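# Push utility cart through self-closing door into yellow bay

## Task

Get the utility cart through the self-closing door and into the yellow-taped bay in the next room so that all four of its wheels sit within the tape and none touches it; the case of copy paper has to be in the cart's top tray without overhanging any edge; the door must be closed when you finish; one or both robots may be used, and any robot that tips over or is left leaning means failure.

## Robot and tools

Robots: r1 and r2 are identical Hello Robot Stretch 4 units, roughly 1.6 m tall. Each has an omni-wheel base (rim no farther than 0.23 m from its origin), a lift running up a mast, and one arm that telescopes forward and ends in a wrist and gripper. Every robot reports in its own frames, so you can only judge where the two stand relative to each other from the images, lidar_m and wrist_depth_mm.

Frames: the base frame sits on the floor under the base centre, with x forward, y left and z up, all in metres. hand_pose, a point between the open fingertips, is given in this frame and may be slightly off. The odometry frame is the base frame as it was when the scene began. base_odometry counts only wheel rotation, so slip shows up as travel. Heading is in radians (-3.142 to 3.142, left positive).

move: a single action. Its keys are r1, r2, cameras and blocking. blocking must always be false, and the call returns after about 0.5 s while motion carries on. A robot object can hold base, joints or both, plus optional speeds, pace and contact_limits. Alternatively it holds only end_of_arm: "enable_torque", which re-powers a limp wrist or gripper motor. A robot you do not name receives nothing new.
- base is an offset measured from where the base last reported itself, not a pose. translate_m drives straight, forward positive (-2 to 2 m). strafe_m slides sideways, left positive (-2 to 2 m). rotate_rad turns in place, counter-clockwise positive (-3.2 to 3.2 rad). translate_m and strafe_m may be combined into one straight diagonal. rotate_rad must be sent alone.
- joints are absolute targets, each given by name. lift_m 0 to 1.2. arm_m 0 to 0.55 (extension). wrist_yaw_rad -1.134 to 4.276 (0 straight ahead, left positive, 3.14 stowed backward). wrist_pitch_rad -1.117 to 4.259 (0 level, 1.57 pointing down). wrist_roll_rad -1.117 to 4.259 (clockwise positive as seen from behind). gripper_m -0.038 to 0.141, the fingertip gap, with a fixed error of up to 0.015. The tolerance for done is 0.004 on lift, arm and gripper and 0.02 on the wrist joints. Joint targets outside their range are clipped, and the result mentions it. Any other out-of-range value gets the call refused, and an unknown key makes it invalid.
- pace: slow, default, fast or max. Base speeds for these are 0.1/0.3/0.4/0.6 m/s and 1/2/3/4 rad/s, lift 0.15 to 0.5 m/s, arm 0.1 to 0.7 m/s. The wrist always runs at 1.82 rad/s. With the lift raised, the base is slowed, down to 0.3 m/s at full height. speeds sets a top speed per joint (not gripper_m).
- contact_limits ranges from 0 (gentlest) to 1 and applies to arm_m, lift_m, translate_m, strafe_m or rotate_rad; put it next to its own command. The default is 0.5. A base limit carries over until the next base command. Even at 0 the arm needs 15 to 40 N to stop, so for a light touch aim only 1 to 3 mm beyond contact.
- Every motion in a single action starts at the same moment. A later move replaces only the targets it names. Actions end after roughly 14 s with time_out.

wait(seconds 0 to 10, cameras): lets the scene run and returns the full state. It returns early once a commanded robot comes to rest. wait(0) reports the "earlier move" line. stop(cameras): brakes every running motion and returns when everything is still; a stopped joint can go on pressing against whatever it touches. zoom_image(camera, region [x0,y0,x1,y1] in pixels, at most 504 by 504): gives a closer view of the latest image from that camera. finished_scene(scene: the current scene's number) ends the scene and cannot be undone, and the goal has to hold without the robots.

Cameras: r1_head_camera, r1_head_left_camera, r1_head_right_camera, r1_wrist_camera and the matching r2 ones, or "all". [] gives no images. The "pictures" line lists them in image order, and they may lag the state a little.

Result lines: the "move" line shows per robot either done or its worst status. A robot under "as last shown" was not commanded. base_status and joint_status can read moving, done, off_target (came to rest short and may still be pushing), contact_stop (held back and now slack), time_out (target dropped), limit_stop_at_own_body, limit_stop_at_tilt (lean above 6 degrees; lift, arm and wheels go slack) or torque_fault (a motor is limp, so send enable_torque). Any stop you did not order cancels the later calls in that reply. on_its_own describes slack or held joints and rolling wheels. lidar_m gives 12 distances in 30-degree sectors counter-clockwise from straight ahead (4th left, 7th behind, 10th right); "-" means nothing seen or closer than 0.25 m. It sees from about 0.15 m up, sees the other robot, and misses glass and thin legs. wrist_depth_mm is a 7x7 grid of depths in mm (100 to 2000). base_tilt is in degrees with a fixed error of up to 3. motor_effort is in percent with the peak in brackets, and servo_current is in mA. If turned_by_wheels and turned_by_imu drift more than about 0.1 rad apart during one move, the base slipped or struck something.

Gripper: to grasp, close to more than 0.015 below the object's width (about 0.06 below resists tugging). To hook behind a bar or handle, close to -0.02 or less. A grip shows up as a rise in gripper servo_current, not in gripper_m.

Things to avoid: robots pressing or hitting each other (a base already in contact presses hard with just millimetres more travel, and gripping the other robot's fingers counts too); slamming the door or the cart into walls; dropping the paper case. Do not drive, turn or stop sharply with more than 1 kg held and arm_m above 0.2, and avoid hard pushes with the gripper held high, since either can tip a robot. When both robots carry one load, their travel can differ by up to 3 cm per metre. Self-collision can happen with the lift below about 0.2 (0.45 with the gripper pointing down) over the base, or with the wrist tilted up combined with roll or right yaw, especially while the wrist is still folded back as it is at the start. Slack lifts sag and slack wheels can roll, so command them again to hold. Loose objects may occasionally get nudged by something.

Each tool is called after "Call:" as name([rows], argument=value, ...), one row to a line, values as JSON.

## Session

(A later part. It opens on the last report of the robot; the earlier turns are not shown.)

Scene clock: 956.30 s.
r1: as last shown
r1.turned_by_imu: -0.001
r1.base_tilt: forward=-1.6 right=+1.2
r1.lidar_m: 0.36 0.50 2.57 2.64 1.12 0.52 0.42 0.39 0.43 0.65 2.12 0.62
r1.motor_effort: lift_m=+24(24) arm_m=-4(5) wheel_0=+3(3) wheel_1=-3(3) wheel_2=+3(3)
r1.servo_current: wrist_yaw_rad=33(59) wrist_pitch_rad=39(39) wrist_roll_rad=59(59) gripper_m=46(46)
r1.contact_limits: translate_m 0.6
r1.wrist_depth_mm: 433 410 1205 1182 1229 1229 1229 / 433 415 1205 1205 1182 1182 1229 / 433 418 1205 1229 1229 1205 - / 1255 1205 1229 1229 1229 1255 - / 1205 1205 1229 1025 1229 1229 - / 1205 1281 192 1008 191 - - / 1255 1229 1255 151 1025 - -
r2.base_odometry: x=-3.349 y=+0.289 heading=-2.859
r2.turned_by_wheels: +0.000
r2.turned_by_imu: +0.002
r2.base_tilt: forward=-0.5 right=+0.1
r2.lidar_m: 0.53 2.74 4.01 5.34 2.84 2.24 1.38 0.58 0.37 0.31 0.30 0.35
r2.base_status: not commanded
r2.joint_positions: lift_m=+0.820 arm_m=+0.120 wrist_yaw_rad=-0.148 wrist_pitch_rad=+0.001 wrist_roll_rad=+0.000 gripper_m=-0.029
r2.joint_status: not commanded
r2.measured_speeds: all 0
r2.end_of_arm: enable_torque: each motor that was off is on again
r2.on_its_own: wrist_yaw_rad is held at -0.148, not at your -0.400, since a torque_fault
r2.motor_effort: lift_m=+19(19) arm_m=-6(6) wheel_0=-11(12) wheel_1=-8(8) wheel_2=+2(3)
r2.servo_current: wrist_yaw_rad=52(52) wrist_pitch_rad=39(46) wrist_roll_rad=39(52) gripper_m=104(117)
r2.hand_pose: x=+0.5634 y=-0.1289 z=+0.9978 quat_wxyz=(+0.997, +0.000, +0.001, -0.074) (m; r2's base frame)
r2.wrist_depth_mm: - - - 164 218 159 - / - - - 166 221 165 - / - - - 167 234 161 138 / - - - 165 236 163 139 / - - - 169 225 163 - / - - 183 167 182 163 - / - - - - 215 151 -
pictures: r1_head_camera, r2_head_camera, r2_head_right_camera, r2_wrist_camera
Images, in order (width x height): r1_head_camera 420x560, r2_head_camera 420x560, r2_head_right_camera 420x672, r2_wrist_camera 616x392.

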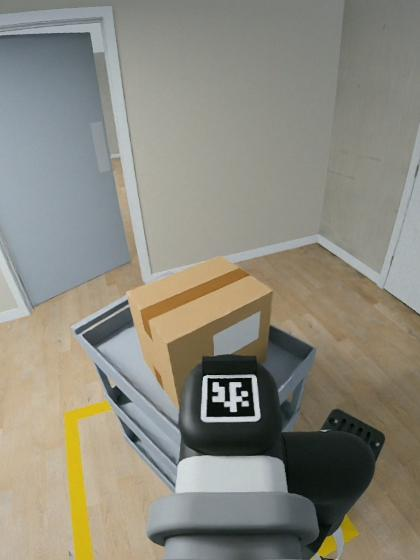

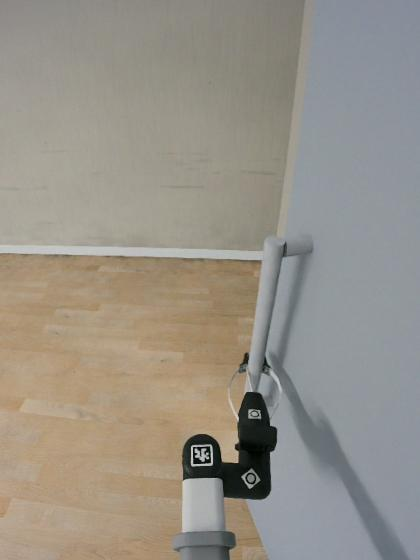

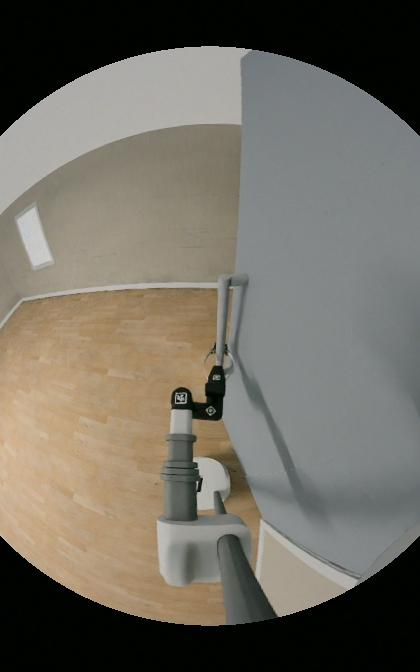

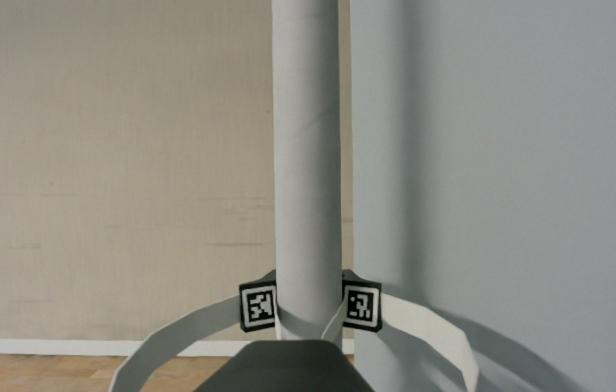

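Call:
move(r2={"base":{"rotate_rad":-0.12},"joints":{"gripper_m":0.07,"wrist_yaw_rad":-0.1,"arm_m":0.135},"contact_limits":{"rotate_rad":0.3},"pace":"slow"}, blocking=false, cameras=[])

Call:
wait(seconds=2, cameras=["r2_head_camera","r2_wrist_camera","r2_head_right_camera"])

Scene clock: 973.10 s.
move: r2 moving
r1: as last shown
r1.base_tilt: forward=-1.6 right=+1.3
r1.lidar_m: 0.38 0.46 2.58 2.62 1.14 0.54 0.40 0.40 0.44 0.68 2.12 0.62
r1.motor_effort: lift_m=+24(24) arm_m=-4(5) wheel_0=+2(3) wheel_1=-3(3) wheel_2=+3(3)
r1.servo_current: wrist_yaw_rad=39(72) wrist_pitch_rad=39(46) wrist_roll_rad=52(59) gripper_m=46(46)
r1.contact_limits: translate_m 0.6
r1.wrist_depth_mm: 436 413 1229 1205 1205 1205 1229 / 439 418 1229 1229 1205 1229 1255 / 433 424 1205 1229 1229 1229 - / 1229 1205 1229 1229 1229 1229 - / 1205 1229 1205 1025 1229 1229 - / 1205 1229 193 1008 190 - - / 1205 1229 1229 151 1025 - -
r2.base_odometry: x=-3.349 y=+0.289 heading=-2.959
r2.turned_by_wheels: -0.100
r2.turned_by_imu: -0.095
r2.base_tilt: forward=-0.6 right=+0.1
r2.lidar_m: 0.53 2.67 3.69 5.34 3.18 2.29 1.88 0.69 0.41 0.31 0.32 0.36
r2.base_status: rotate_rad moving
r2.joint_positions: lift_m=+0.820 arm_m=+0.131 wrist_yaw_rad=-0.093 wrist_pitch_rad=+0.001 wrist_roll_rad=+0.000 gripper_m=-0.016
r2.joint_status: arm_m moving; wrist_yaw_rad moving; gripper_m moving
r2.measured_speeds: translate_m=+0.001 strafe_m=-0.001 rotate_rad=-0.205 lift_m=+0.000 arm_m=+0.029 wrist_yaw_rad=+0.036 wrist_pitch_rad=+0.000 wrist_roll_rad=+0.000
r2.motor_effort: lift_m=+19(19) arm_m=-5(6) wheel_0=+2(11) wheel_1=+1(7) wheel_2=+16(16)
r2.servo_current: wrist_yaw_rad=39(72) wrist_pitch_rad=39(46) wrist_roll_rad=46(52) gripper_m=33(124)
r2.contact_limits: rotate_rad 0.3
r2.hand_pose: x=+0.5813 y=-0.1138 z=+0.9978 quat_wxyz=(+0.999, +0.000, +0.001, -0.046) (m; r2's base frame)
r2.wrist_depth_mm: - - - 164 215 155 - / - - - 166 216 157 - / - - - 167 229 158 - / - - - 169 232 158 136 / - - - 169 234 160 136 / - - 187 171 183 160 137 / - - - - 212 154 -
pictures: none
No camera images: "cameras" was empty.

Scene clock: 975.10 s.
earlier move: r2 moving
r1.base_odometry: x=-0.098 y=+2.463 heading=-2.781
r1.turned_by_wheels: +0.000
r1.turned_by_imu: +0.000
r1.base_tilt: forward=-1.6 right=+1.3
r1.lidar_m: 0.36 0.48 2.58 2.64 1.16 0.53 0.39 0.40 0.44 0.68 2.11 0.63
r1.base_status: not commanded
r1.joint_positions: lift_m=+1.120 arm_m=+0.030 wrist_yaw_rad=+0.002 wrist_pitch_rad=+1.568 wrist_roll_rad=+0.650 gripper_m=+0.070
r1.joint_status: not commanded
r1.measured_speeds: all 0
r1.motor_effort: lift_m=+24(24) arm_m=-4(5) wheel_0=+2(3) wheel_1=-3(3) wheel_2=+3(3)
r1.servo_current: wrist_yaw_rad=65(72) wrist_pitch_rad=39(52) wrist_roll_rad=33(65) gripper_m=46(52)
r1.contact_limits: translate_m 0.6
r1.hand_pose: x=+0.2019 y=-0.0874 z=+1.0094 quat_wxyz=(+0.671, +0.225, +0.670, -0.225) (m; r1's base frame)
r1.wrist_depth_mm: 430 413 1229 1229 1205 1205 1229 / 433 415 1182 1229 1205 1229 1205 / 433 421 1229 1229 1255 1229 - / 1229 1205 1229 1205 1281 1255 - / 1229 1205 1229 1008 1182 1255 - / 1205 1255 192 1025 190 - - / 1229 1205 1229 152 1025 - -
r2.base_odometry: x=-3.349 y=+0.289 heading=-2.980
r2.turned_by_wheels: -0.020
r2.turned_by_imu: -0.028
r2.base_tilt: forward=-0.6 right=+0.0
r2.lidar_m: 0.58 2.67 3.53 5.34 3.21 2.30 2.16 0.68 0.40 0.35 0.35 0.41
r2.base_status: done
r2.joint_positions: lift_m=+0.820 arm_m=+0.135 wrist_yaw_rad=-0.101 wrist_pitch_rad=+0.001 wrist_roll_rad=+0.000 gripper_m=+0.052
r2.joint_status: gripper_m moving; the others done
r2.measured_speeds: all 0
r2.motor_effort: lift_m=+19(19) arm_m=-4(7) wheel_0=-8(11) wheel_1=-3(7) wheel_2=+8(19)
r2.servo_current: wrist_yaw_rad=59(117) wrist_pitch_rad=39(46) wrist_roll_rad=65(65) gripper_m=59(124)
r2.contact_limits: rotate_rad 0.3
r2.hand_pose: x=+0.5840 y=-0.1161 z=+0.9978 quat_wxyz=(+0.999, +0.000, +0.001, -0.051) (m; r2's base frame)
r2.wrist_depth_mm: - - - 204 249 190 - / - - - - 250 193 - / - - - - 242 202 162 / - - - - 253 203 162 / - - - - 244 196 168 / - - 192 199 190 189 168 / - - - - 246 182 -
wait: 2.00 s; no rest
pictures: r2_head_camera, r2_head_right_camera, r2_wrist_camera
Images, in order (width x height): r2_head_camera 420x560, r2_head_right_camera 420x672, r2_wrist_camera 616x392.

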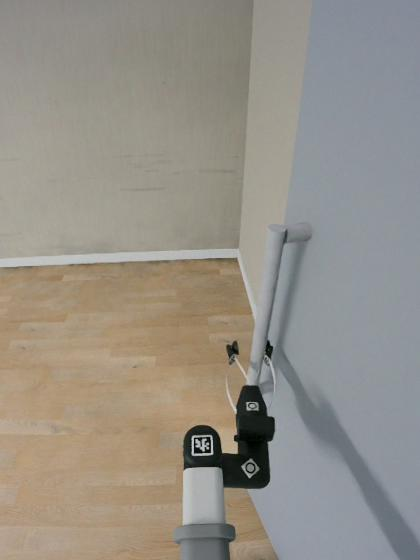

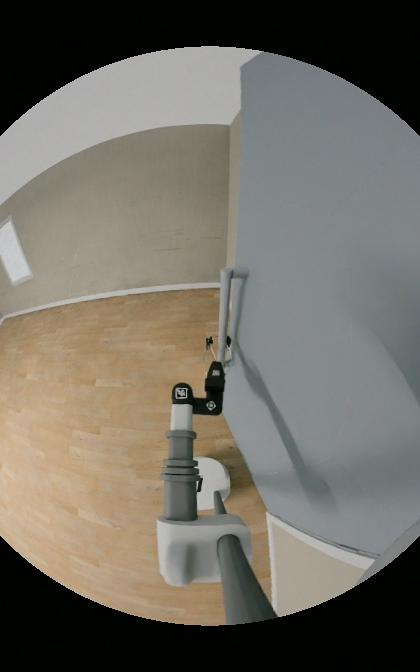

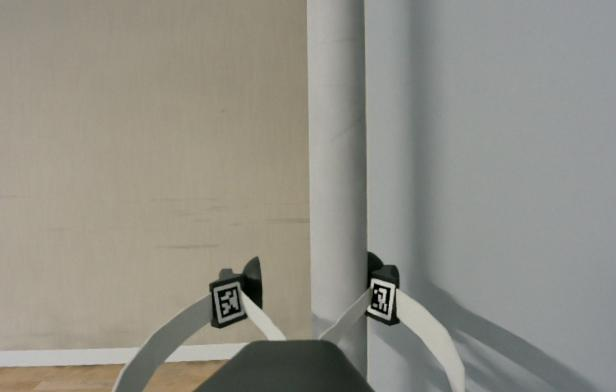

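Call:
move(r2={"base":{"rotate_rad":-0.15},"joints":{"gripper_m":0.08,"wrist_yaw_rad":-0.05,"arm_m":0.14},"contact_limits":{"rotate_rad":0.3},"pace":"slow"}, blocking=false, cameras=[])

Call:
wait(seconds=2, cameras=["r2_head_camera","r2_wrist_camera","r1_head_camera","r2_head_right_camera"])

Scene clock: 980.20 s.
earlier move: r2 done
move: r2 moving
r1: as last shown
r1.lidar_m: 0.37 0.50 2.57 2.60 1.15 0.51 0.41 0.40 0.45 0.68 2.11 0.64
r1.motor_effort: lift_m=+24(24) arm_m=-5(5) wheel_0=+2(3) wheel_1=-3(3) wheel_2=+3(3)
r1.servo_current: wrist_yaw_rad=52(59) wrist_pitch_rad=46(52) wrist_roll_rad=46(59) gripper_m=46(46)
r1.contact_limits: translate_m 0.6
r1.wrist_depth_mm: 433 413 1205 1229 1205 1205 1229 / 433 418 1205 1182 1255 1229 1229 / 433 421 1229 1229 1229 1205 - / 1205 1205 1205 1255 1229 1255 - / 1229 1205 1255 991 1229 1205 - / 1205 1229 192 1008 191 - - / 1205 1229 1229 152 1025 - -
r2.base_odometry: x=-3.349 y=+0.289 heading=-3.092
r2.turned_by_wheels: -0.112
r2.turned_by_imu: -0.109
r2.base_tilt: forward=-0.7 right=+0.1
r2.lidar_m: 0.57 2.58 3.20 5.34 3.69 2.40 2.18 0.80 0.49 0.37 0.36 0.44
r2.base_status: rotate_rad moving
r2.joint_positions: lift_m=+0.820 arm_m=+0.140 wrist_yaw_rad=-0.053 wrist_pitch_rad=+0.001 wrist_roll_rad=+0.000 gripper_m=+0.079
r2.joint_status: arm_m moving; wrist_yaw_rad moving; gripper_m moving
r2.measured_speeds: translate_m=+0.001 strafe_m=+0.000 rotate_rad=-0.295 lift_m=+0.000 arm_m=+0.000 wrist_yaw_rad=+0.001 wrist_pitch_rad=+0.000 wrist_roll_rad=+0.000
r2.motor_effort: lift_m=+19(19) arm_m=+11(12) wheel_0=+4(9) wheel_1=+3(5) wheel_2=+4(12)
r2.servo_current: wrist_yaw_rad=33(163) wrist_pitch_rad=33(46) wrist_roll_rad=52(59) gripper_m=65(65)
r2.contact_limits: rotate_rad 0.3
r2.hand_pose: x=+0.5941 y=-0.1025 z=+0.9978 quat_wxyz=(+1.000, +0.000, +0.001, -0.026) (m; r2's base frame)
r2.wrist_depth_mm: - - - 216 258 197 - / - - - 220 259 198 - / - - - - 262 200 166 / - - - - 265 209 167 / - - - - 252 202 167 / - - 193 214 198 195 168 / - - - - 254 188 -
pictures: none
No camera images: "cameras" was empty.

Scene clock: 980.77 s.
earlier move: r2 done
r1.base_odometry: x=-0.098 y=+2.463 heading=-2.781
r1.turned_by_wheels: +0.000
r1.turned_by_imu: +0.000
r1.base_tilt: forward=-1.6 right=+1.3
r1.lidar_m: 0.39 0.49 2.58 2.63 1.15 0.54 0.41 0.39 0.44 0.70 2.11 0.62
r1.base_status: not commanded
r1.joint_positions: lift_m=+1.120 arm_m=+0.030 wrist_yaw_rad=+0.002 wrist_pitch_rad=+1.568 wrist_roll_rad=+0.650 gripper_m=+0.070
r1.joint_status: not commanded
r1.measured_speeds: all 0
r1.motor_effort: lift_m=+24(24) arm_m=-5(5) wheel_0=+2(3) wheel_1=-3(3) wheel_2=+3(3)
r1.servo_current: wrist_yaw_rad=52(65) wrist_pitch_rad=39(52) wrist_roll_rad=46(59) gripper_m=46(52)
r1.contact_limits: translate_m 0.6
r1.hand_pose: x=+0.2019 y=-0.0874 z=+1.0094 quat_wxyz=(+0.671, +0.225, +0.670, -0.225) (m; r1's base frame)
r1.wrist_depth_mm: 430 413 1205 1205 1229 1229 1229 / 433 415 1229 1229 1205 1229 1229 / 430 418 1205 1229 1229 1229 - / 1229 1229 1229 1229 1229 1205 - / 1229 1229 1229 1008 1205 1229 - / 1229 1205 192 1008 191 - - / 1229 1229 1205 152 1025 - -
r2.base_odometry: x=-3.349 y=+0.289 heading=-3.129
r2.turned_by_wheels: -0.037
r2.turned_by_imu: -0.036
r2.base_tilt: forward=-0.7 right=+0.0
r2.lidar_m: 0.62 2.58 3.15 5.36 3.88 2.46 2.17 0.88 0.49 0.38 0.38 0.45
r2.base_status: done
r2.joint_positions: lift_m=+0.820 arm_m=+0.140 wrist_yaw_rad=-0.053 wrist_pitch_rad=+0.001 wrist_roll_rad=+0.000 gripper_m=+0.080
r2.joint_status: all done
r2.measured_speeds: all 0
r2.motor_effort: lift_m=+19(19) arm_m=+8(12) wheel_0=+4(9) wheel_1=+6(6) wheel_2=+5(12)
r2.servo_current: wrist_yaw_rad=39(163) wrist_pitch_rad=46(46) wrist_roll_rad=59(59) gripper_m=52(65)
r2.contact_limits: rotate_rad 0.3
r2.hand_pose: x=+0.5941 y=-0.1025 z=+0.9978 quat_wxyz=(+1.000, +0.000, +0.001, -0.026) (m; r2's base frame)
r2.wrist_depth_mm: - - - - 281 237 197 / - - - - 282 240 198 / - - - - 242 243 200 / - - - - 290 243 201 / - - - - 245 244 202 / - - 193 - 193 235 202 / - - - - 293 226 202
wait: 0.57 of 2 s (r2 has come to rest)
pictures: r1_head_camera, r2_head_camera, r2_head_right_camera, r2_wrist_camera
Images, in order (width x height): r1_head_camera 420x560, r2_head_camera 420x560, r2_head_right_camera 420x672, r2_wrist_camera 616x392.

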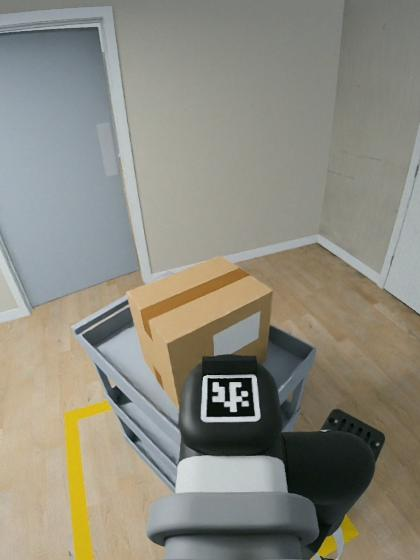

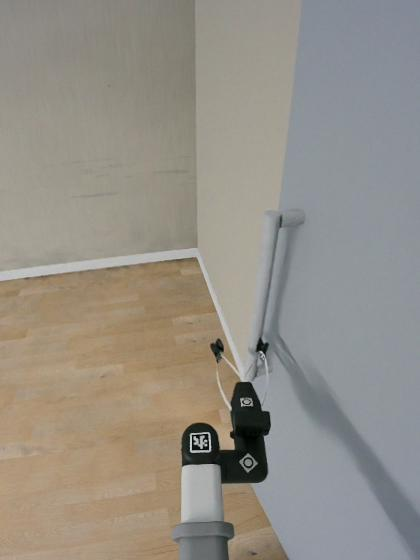

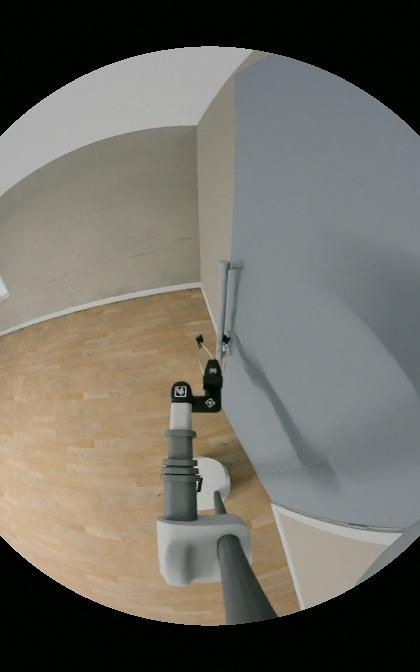

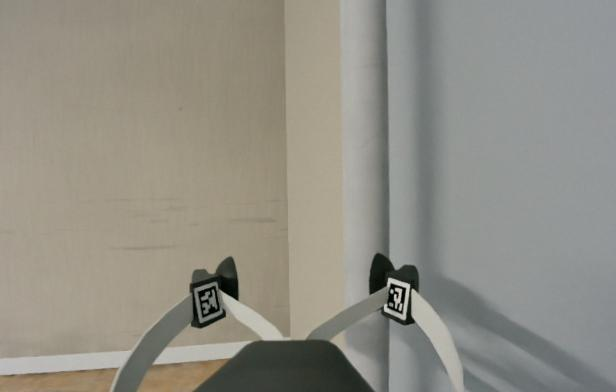

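Call:
zoom_image(camera="r1_head_camera", region=[0, 0, 160, 320])

Call:
zoom_image(camera="r2_head_right_camera", region=[190, 260, 420, 620])

Scaled by 1.575 from the camera's 420x560 image, which has a finer 600x800 frame.

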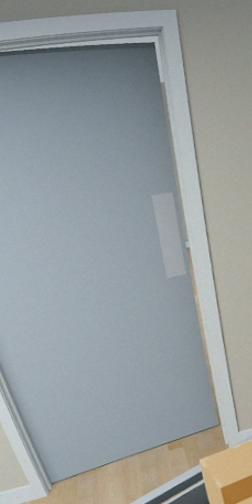

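Scaled by 1.400 from the camera's 420x672 image, which has a finer 600x960 frame.

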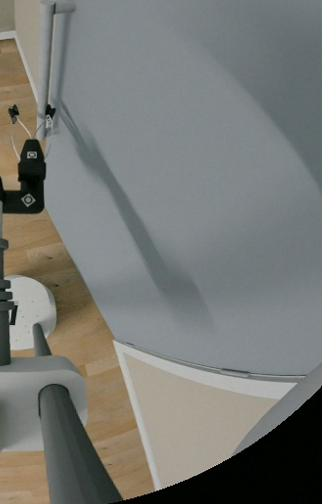

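Call:
move(r2={"base":{"rotate_rad":-0.13},"joints":{"wrist_yaw_rad":-0.04},"contact_limits":{"rotate_rad":0.2},"pace":"slow"}, blocking=false, cameras=[])

Call:
wait(seconds=2, cameras=["r2_head_camera","r2_wrist_camera","r1_head_camera","r2_head_right_camera"])

Call:
zoom_image(camera="r1_head_camera", region=[0, 0, 160, 320])

Scene clock: 989.70 s.
move: r2 moving
r1: as last shown
r1.lidar_m: 0.37 0.50 2.57 2.62 1.14 0.54 0.40 0.39 0.45 0.69 2.12 0.62
r1.motor_effort: lift_m=+24(24) arm_m=-4(5) wheel_0=+2(3) wheel_1=-3(3) wheel_2=+3(3)
r1.servo_current: wrist_yaw_rad=59(59) wrist_pitch_rad=46(46) wrist_roll_rad=72(72) gripper_m=39(46)
r1.contact_limits: translate_m 0.6
r1.wrist_depth_mm: 430 413 1205 1229 1229 1229 1229 / 436 415 1255 1205 1205 1229 1229 / 436 421 1229 1229 1229 1205 - / 1229 1255 1205 1205 1182 1229 - / 1205 1205 1205 1025 1255 1255 - / 1255 1205 192 1025 191 - - / 1229 1205 1229 151 1025 - -
r2.base_odometry: x=-3.349 y=+0.289 heading=+3.048
r2.turned_by_wheels: -0.106
r2.turned_by_imu: -0.102
r2.base_tilt: forward=-0.6 right=+0.1
r2.lidar_m: 0.92 2.55 2.96 4.95 4.61 2.59 2.21 1.01 0.54 0.47 0.45 0.52
r2.base_status: rotate_rad moving
r2.joint_positions: lift_m=+0.820 arm_m=+0.140 wrist_yaw_rad=-0.043 wrist_pitch_rad=+0.001 wrist_roll_rad=+0.000 gripper_m=+0.080
r2.joint_status: all done
r2.measured_speeds: translate_m=+0.001 strafe_m=-0.001 rotate_rad=-0.233 lift_m=+0.000 arm_m=+0.000 wrist_yaw_rad=+0.000 wrist_pitch_rad=+0.000 wrist_roll_rad=+0.000
r2.motor_effort: lift_m=+19(19) arm_m=+8(8) wheel_0=+6(9) wheel_1=+4(7) wheel_2=+6(9)
r2.servo_current: wrist_yaw_rad=46(59) wrist_pitch_rad=39(46) wrist_roll_rad=46(52) gripper_m=46(59)
r2.contact_limits: rotate_rad 0.2
r2.hand_pose: x=+0.5951 y=-0.0997 z=+0.9978 quat_wxyz=(+1.000, +0.000, +0.001, -0.021) (m; r2's base frame)
r2.wrist_depth_mm: - - - - 452 343 301 / - - - - 327 343 306 / - - - - 330 345 298 / - - - - 469 336 310 / - - - - 336 338 310 / - - 192 - 186 353 310 / - - - - - 351 298
pictures: none
No camera images: "cameras" was empty.

Scene clock: 990.20 s.
earlier move: r2 done
r1.base_odometry: x=-0.098 y=+2.463 heading=-2.781
r1.turned_by_wheels: +0.000
r1.turned_by_imu: +0.000
r1.base_tilt: forward=-1.6 right=+1.3
r1.lidar_m: 0.37 0.51 2.56 2.63 1.14 0.54 0.41 0.40 0.45 0.67 2.12 0.65
r1.base_status: not commanded
r1.joint_positions: lift_m=+1.120 arm_m=+0.030 wrist_yaw_rad=+0.002 wrist_pitch_rad=+1.568 wrist_roll_rad=+0.650 gripper_m=+0.070
r1.joint_status: not commanded
r1.measured_speeds: all 0
r1.motor_effort: lift_m=+24(24) arm_m=-5(5) wheel_0=+2(3) wheel_1=-3(3) wheel_2=+3(3)
r1.servo_current: wrist_yaw_rad=52(65) wrist_pitch_rad=39(46) wrist_roll_rad=59(72) gripper_m=46(52)
r1.contact_limits: translate_m 0.6
r1.hand_pose: x=+0.2019 y=-0.0874 z=+1.0094 quat_wxyz=(+0.671, +0.225, +0.670, -0.225) (m; r1's base frame)
r1.wrist_depth_mm: 430 413 1229 1229 1229 1205 1229 / 433 418 1229 1205 1255 1229 1229 / 433 418 1205 1205 1229 1229 - / 1205 1205 1229 1255 1229 1205 - / 1229 1229 1205 1008 1205 1229 - / 1205 1255 192 1008 191 - - / 1205 1205 1255 151 1025 - -
r2.base_odometry: x=-3.349 y=+0.289 heading=+3.026
r2.turned_by_wheels: -0.023
r2.turned_by_imu: -0.022
r2.base_tilt: forward=-0.7 right=+0.1
r2.lidar_m: 0.90 2.56 2.91 4.82 4.79 2.63 2.19 1.06 0.55 0.45 0.44 0.53
r2.base_status: done
r2.joint_positions: lift_m=+0.820 arm_m=+0.140 wrist_yaw_rad=-0.043 wrist_pitch_rad=+0.001 wrist_roll_rad=+0.000 gripper_m=+0.080
r2.joint_status: all done
r2.measured_speeds: all 0
r2.motor_effort: lift_m=+19(19) arm_m=+7(8) wheel_0=+3(9) wheel_1=+5(7) wheel_2=+5(9)
r2.servo_current: wrist_yaw_rad=46(59) wrist_pitch_rad=39(46) wrist_roll_rad=46(59) gripper_m=52(59)
r2.contact_limits: rotate_rad 0.2
r2.hand_pose: x=+0.5951 y=-0.0997 z=+0.9978 quat_wxyz=(+1.000, +0.000, +0.001, -0.021) (m; r2's base frame)
r2.wrist_depth_mm: - - - - 327 349 277 / - - - - 332 353 287 / - - - - 336 342 290 / - - - - 338 357 291 / - - - - 329 359 293 / - - 192 - 191 345 294 / - 1983 - - 334 330 293
wait: 0.50 of 2 s (r2 has come to rest)
pictures: r1_head_camera, r2_head_camera, r2_head_right_camera, r2_wrist_camera
Images, in order (width x height): r1_head_camera 420x560, r2_head_camera 420x560, r2_head_right_camera 420x672, r2_wrist_camera 616x392.

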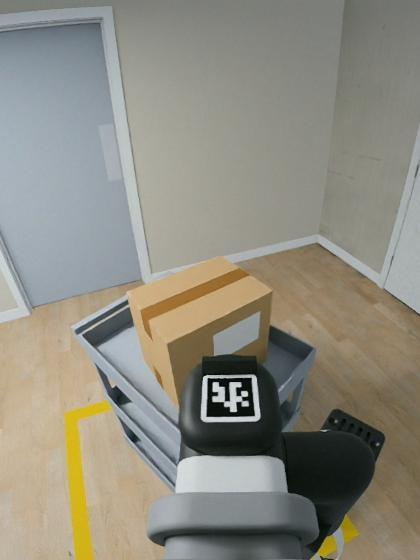

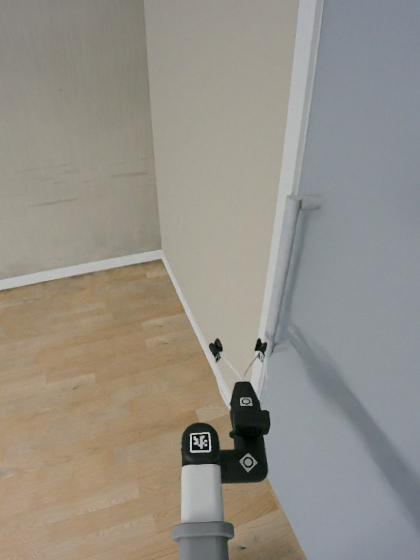

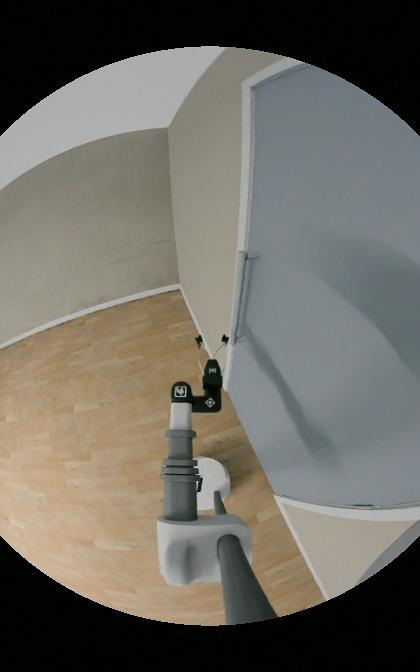

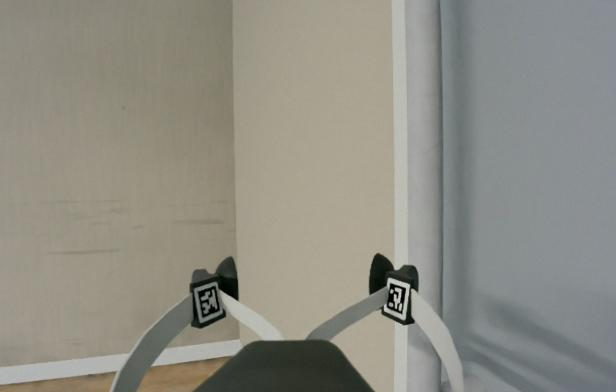

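Scaled by 1.575 from the camera's 420x560 image, which has a finer 600x800 frame.

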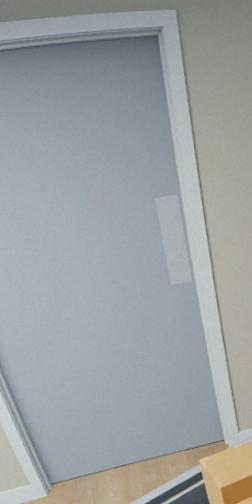

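Call:
zoom_image(camera="r2_head_right_camera", region=[210, 50, 420, 560])

Call:
zoom_image(camera="r1_head_camera", region=[80, 60, 170, 300])

Call:
wait(seconds=0.5, cameras=["r1_head_left_camera","r1_head_right_camera"])

Call:
zoom_image(camera="r1_head_left_camera", region=[60, 260, 340, 540])

Call:
zoom_image(camera="r1_head_right_camera", region=[60, 260, 340, 540])

Region (210, 50, 420, 560) is 210x510 pixels. A region can be at most 504 by 504 pixels.

Scaled by 2.100 from the camera's 420x560 image, which has a finer 600x800 frame.

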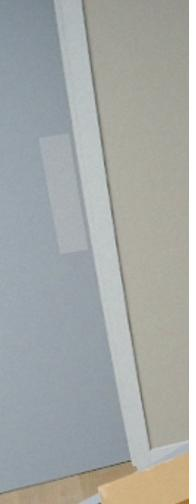

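Scene clock: 998.33 s.
r1.base_odometry: x=-0.098 y=+2.463 heading=-2.781
r1.turned_by_wheels: +0.000
r1.turned_by_imu: -0.001
r1.base_tilt: forward=-1.6 right=+1.3
r1.lidar_m: 0.36 0.47 2.56 2.64 1.15 0.53 0.42 0.39 0.44 0.69 2.11 0.62
r1.base_status: not commanded
r1.joint_positions: lift_m=+1.120 arm_m=+0.030 wrist_yaw_rad=+0.002 wrist_pitch_rad=+1.568 wrist_roll_rad=+0.650 gripper_m=+0.070
r1.joint_status: not commanded
r1.measured_speeds: all 0
r1.motor_effort: lift_m=+24(24) arm_m=-4(5) wheel_0=+2(3) wheel_1=-3(3) wheel_2=+3(3)
r1.servo_current: wrist_yaw_rad=52(65) wrist_pitch_rad=39(46) wrist_roll_rad=39(72) gripper_m=39(52)
r1.contact_limits: translate_m 0.6
r1.hand_pose: x=+0.2019 y=-0.0874 z=+1.0094 quat_wxyz=(+0.671, +0.225, +0.670, -0.225) (m; r1's base frame)
r1.wrist_depth_mm: 430 413 1205 1229 1205 1229 1229 / 433 415 1255 1229 1229 1205 1229 / 433 424 1255 1205 1229 1229 - / 1229 1229 1205 1229 1229 1255 - / 1205 1182 1229 1008 1229 1255 - / 1229 1205 192 1025 191 - - / 1205 1205 1229 151 991 - -
r2.base_odometry: x=-3.349 y=+0.289 heading=+3.026
r2.turned_by_wheels: +0.000
r2.turned_by_imu: +0.001
r2.base_tilt: forward=-0.7 right=+0.1
r2.lidar_m: 0.87 2.54 2.92 4.80 4.76 2.65 2.19 1.05 0.55 0.45 0.47 0.52
r2.base_status: done
r2.joint_positions: lift_m=+0.820 arm_m=+0.140 wrist_yaw_rad=-0.043 wrist_pitch_rad=+0.001 wrist_roll_rad=+0.000 gripper_m=+0.080
r2.joint_status: all done
r2.measured_speeds: all 0
r2.motor_effort: lift_m=+19(19) arm_m=+7(8) wheel_0=+3(9) wheel_1=+5(7) wheel_2=+5(9)
r2.servo_current: wrist_yaw_rad=39(59) wrist_pitch_rad=33(46) wrist_roll_rad=52(59) gripper_m=46(59)
r2.contact_limits: rotate_rad 0.2
r2.hand_pose: x=+0.5951 y=-0.0997 z=+0.9978 quat_wxyz=(+1.000, +0.000, +0.001, -0.021) (m; r2's base frame)
r2.wrist_depth_mm: - - - - 329 347 277 / - - - - 332 351 287 / - - - - 336 340 290 / - - - - 340 357 293 / - - - - 329 357 293 / - - 193 - 191 345 293 / - 1921 - - 332 329 291
wait: 0.50 s; at rest from the start
pictures: r1_head_left_camera, r1_head_right_camera
Images, in order (width x height): r1_head_left_camera 420x672, r1_head_right_camera 420x672.

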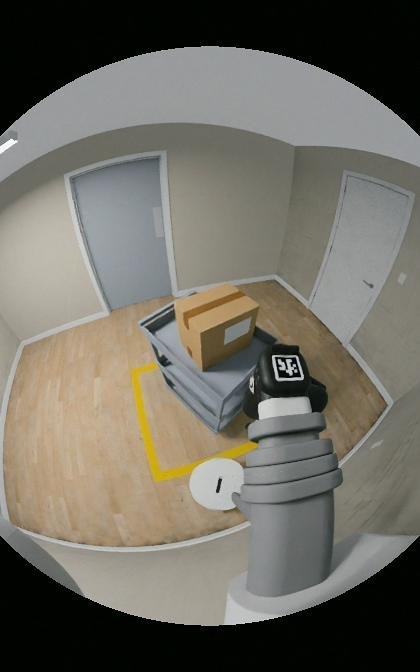

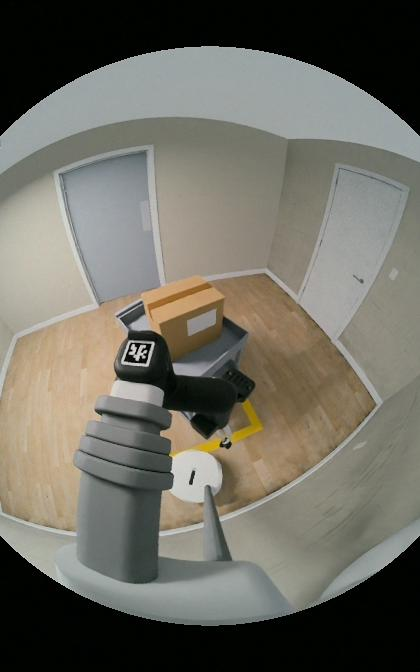

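Scaled by 1.800 from the camera's 420x672 image, which has a finer 600x960 frame.

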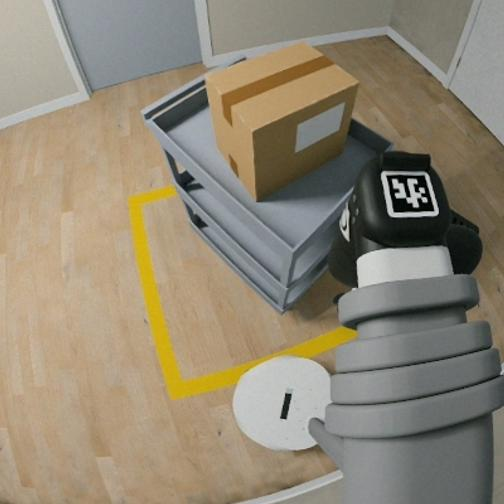

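Scaled by 1.800 from the camera's 420x672 image, which has a finer 600x960 frame.

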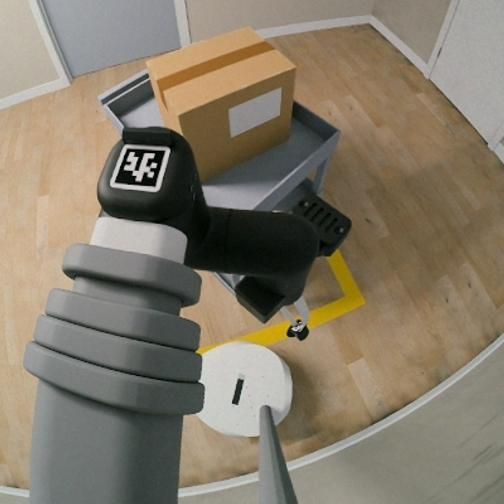

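Call:
wait(seconds=0.1, cameras=["r2_head_right_camera"])

Call:
zoom_image(camera="r2_head_right_camera", region=[210, 50, 330, 250])

Call:
zoom_image(camera="r2_head_right_camera", region=[210, 320, 410, 540])

Scene clock: 1008.67 s.
r1.base_odometry: x=-0.098 y=+2.463 heading=-2.781
r1.turned_by_wheels: +0.000
r1.turned_by_imu: -0.001
r1.base_tilt: forward=-1.5 right=+1.3
r1.lidar_m: 0.36 0.48 2.56 2.62 1.12 0.53 0.41 0.39 0.41 0.69 2.13 0.62
r1.base_status: not commanded
r1.joint_positions: lift_m=+1.120 arm_m=+0.030 wrist_yaw_rad=+0.002 wrist_pitch_rad=+1.568 wrist_roll_rad=+0.650 gripper_m=+0.070
r1.joint_status: not commanded
r1.measured_speeds: all 0
r1.motor_effort: lift_m=+24(24) arm_m=-4(5) wheel_0=+2(3) wheel_1=-3(3) wheel_2=+3(3)
r1.servo_current: wrist_yaw_rad=39(65) wrist_pitch_rad=39(46) wrist_roll_rad=39(72) gripper_m=39(52)
r1.contact_limits: translate_m 0.6
r1.hand_pose: x=+0.2019 y=-0.0874 z=+1.0094 quat_wxyz=(+0.671, +0.225, +0.670, -0.225) (m; r1's base frame)
r1.wrist_depth_mm: 433 413 1229 1205 1229 1229 1229 / 433 413 1229 1205 1229 1205 1255 / 433 421 1229 1255 1205 1229 - / 1255 1205 1229 1229 1229 1229 - / 1205 1255 1229 1008 1229 1229 - / 1255 1205 193 1008 190 - - / 1205 1229 1229 151 1025 - -
r2.base_odometry: x=-3.349 y=+0.289 heading=+3.026
r2.turned_by_wheels: +0.000
r2.turned_by_imu: +0.001
r2.base_tilt: forward=-0.6 right=+0.1
r2.lidar_m: 0.87 2.55 2.88 4.81 4.76 2.67 2.19 1.03 0.55 0.45 0.46 0.53
r2.base_status: done
r2.joint_positions: lift_m=+0.820 arm_m=+0.140 wrist_yaw_rad=-0.043 wrist_pitch_rad=+0.001 wrist_roll_rad=+0.000 gripper_m=+0.080
r2.joint_status: all done
r2.measured_speeds: all 0
r2.motor_effort: lift_m=+19(19) arm_m=+7(8) wheel_0=+3(9) wheel_1=+5(7) wheel_2=+5(9)
r2.servo_current: wrist_yaw_rad=46(59) wrist_pitch_rad=33(46) wrist_roll_rad=46(59) gripper_m=52(59)
r2.contact_limits: rotate_rad 0.2
r2.hand_pose: x=+0.5951 y=-0.0997 z=+0.9978 quat_wxyz=(+1.000, +0.000, +0.001, -0.021) (m; r2's base frame)
r2.wrist_depth_mm: - - - - 327 351 276 / - - - - 332 353 287 / - - - - 336 343 289 / - - - - 338 357 291 / - - - - 327 359 293 / - - 192 - 191 343 294 / - 1983 - - 332 330 294
wait: 0.10 s; at rest from the start
pictures: r2_head_right_camera
Images, in order (width x height): r2_head_right_camera 420x672.

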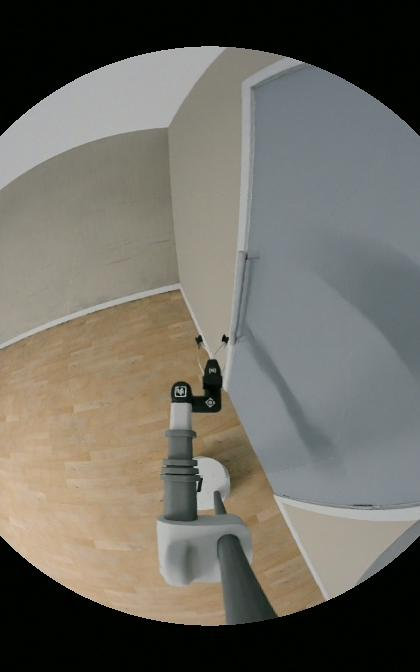

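Scaled by 2.520 from the camera's 420x672 image, which has a finer 600x960 frame.

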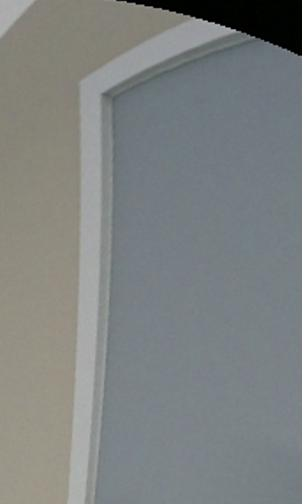

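Scaled by 2.291 from the camera's 420x672 image, which has a finer 600x960 frame.

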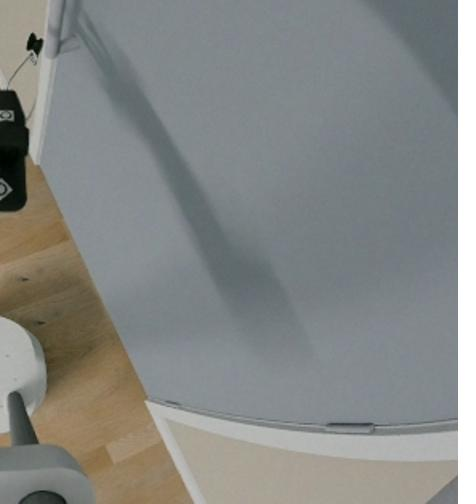

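Shut, parallel to the frame.

Call:
finished_scene(scene=2)

The scene is finished: the task was done.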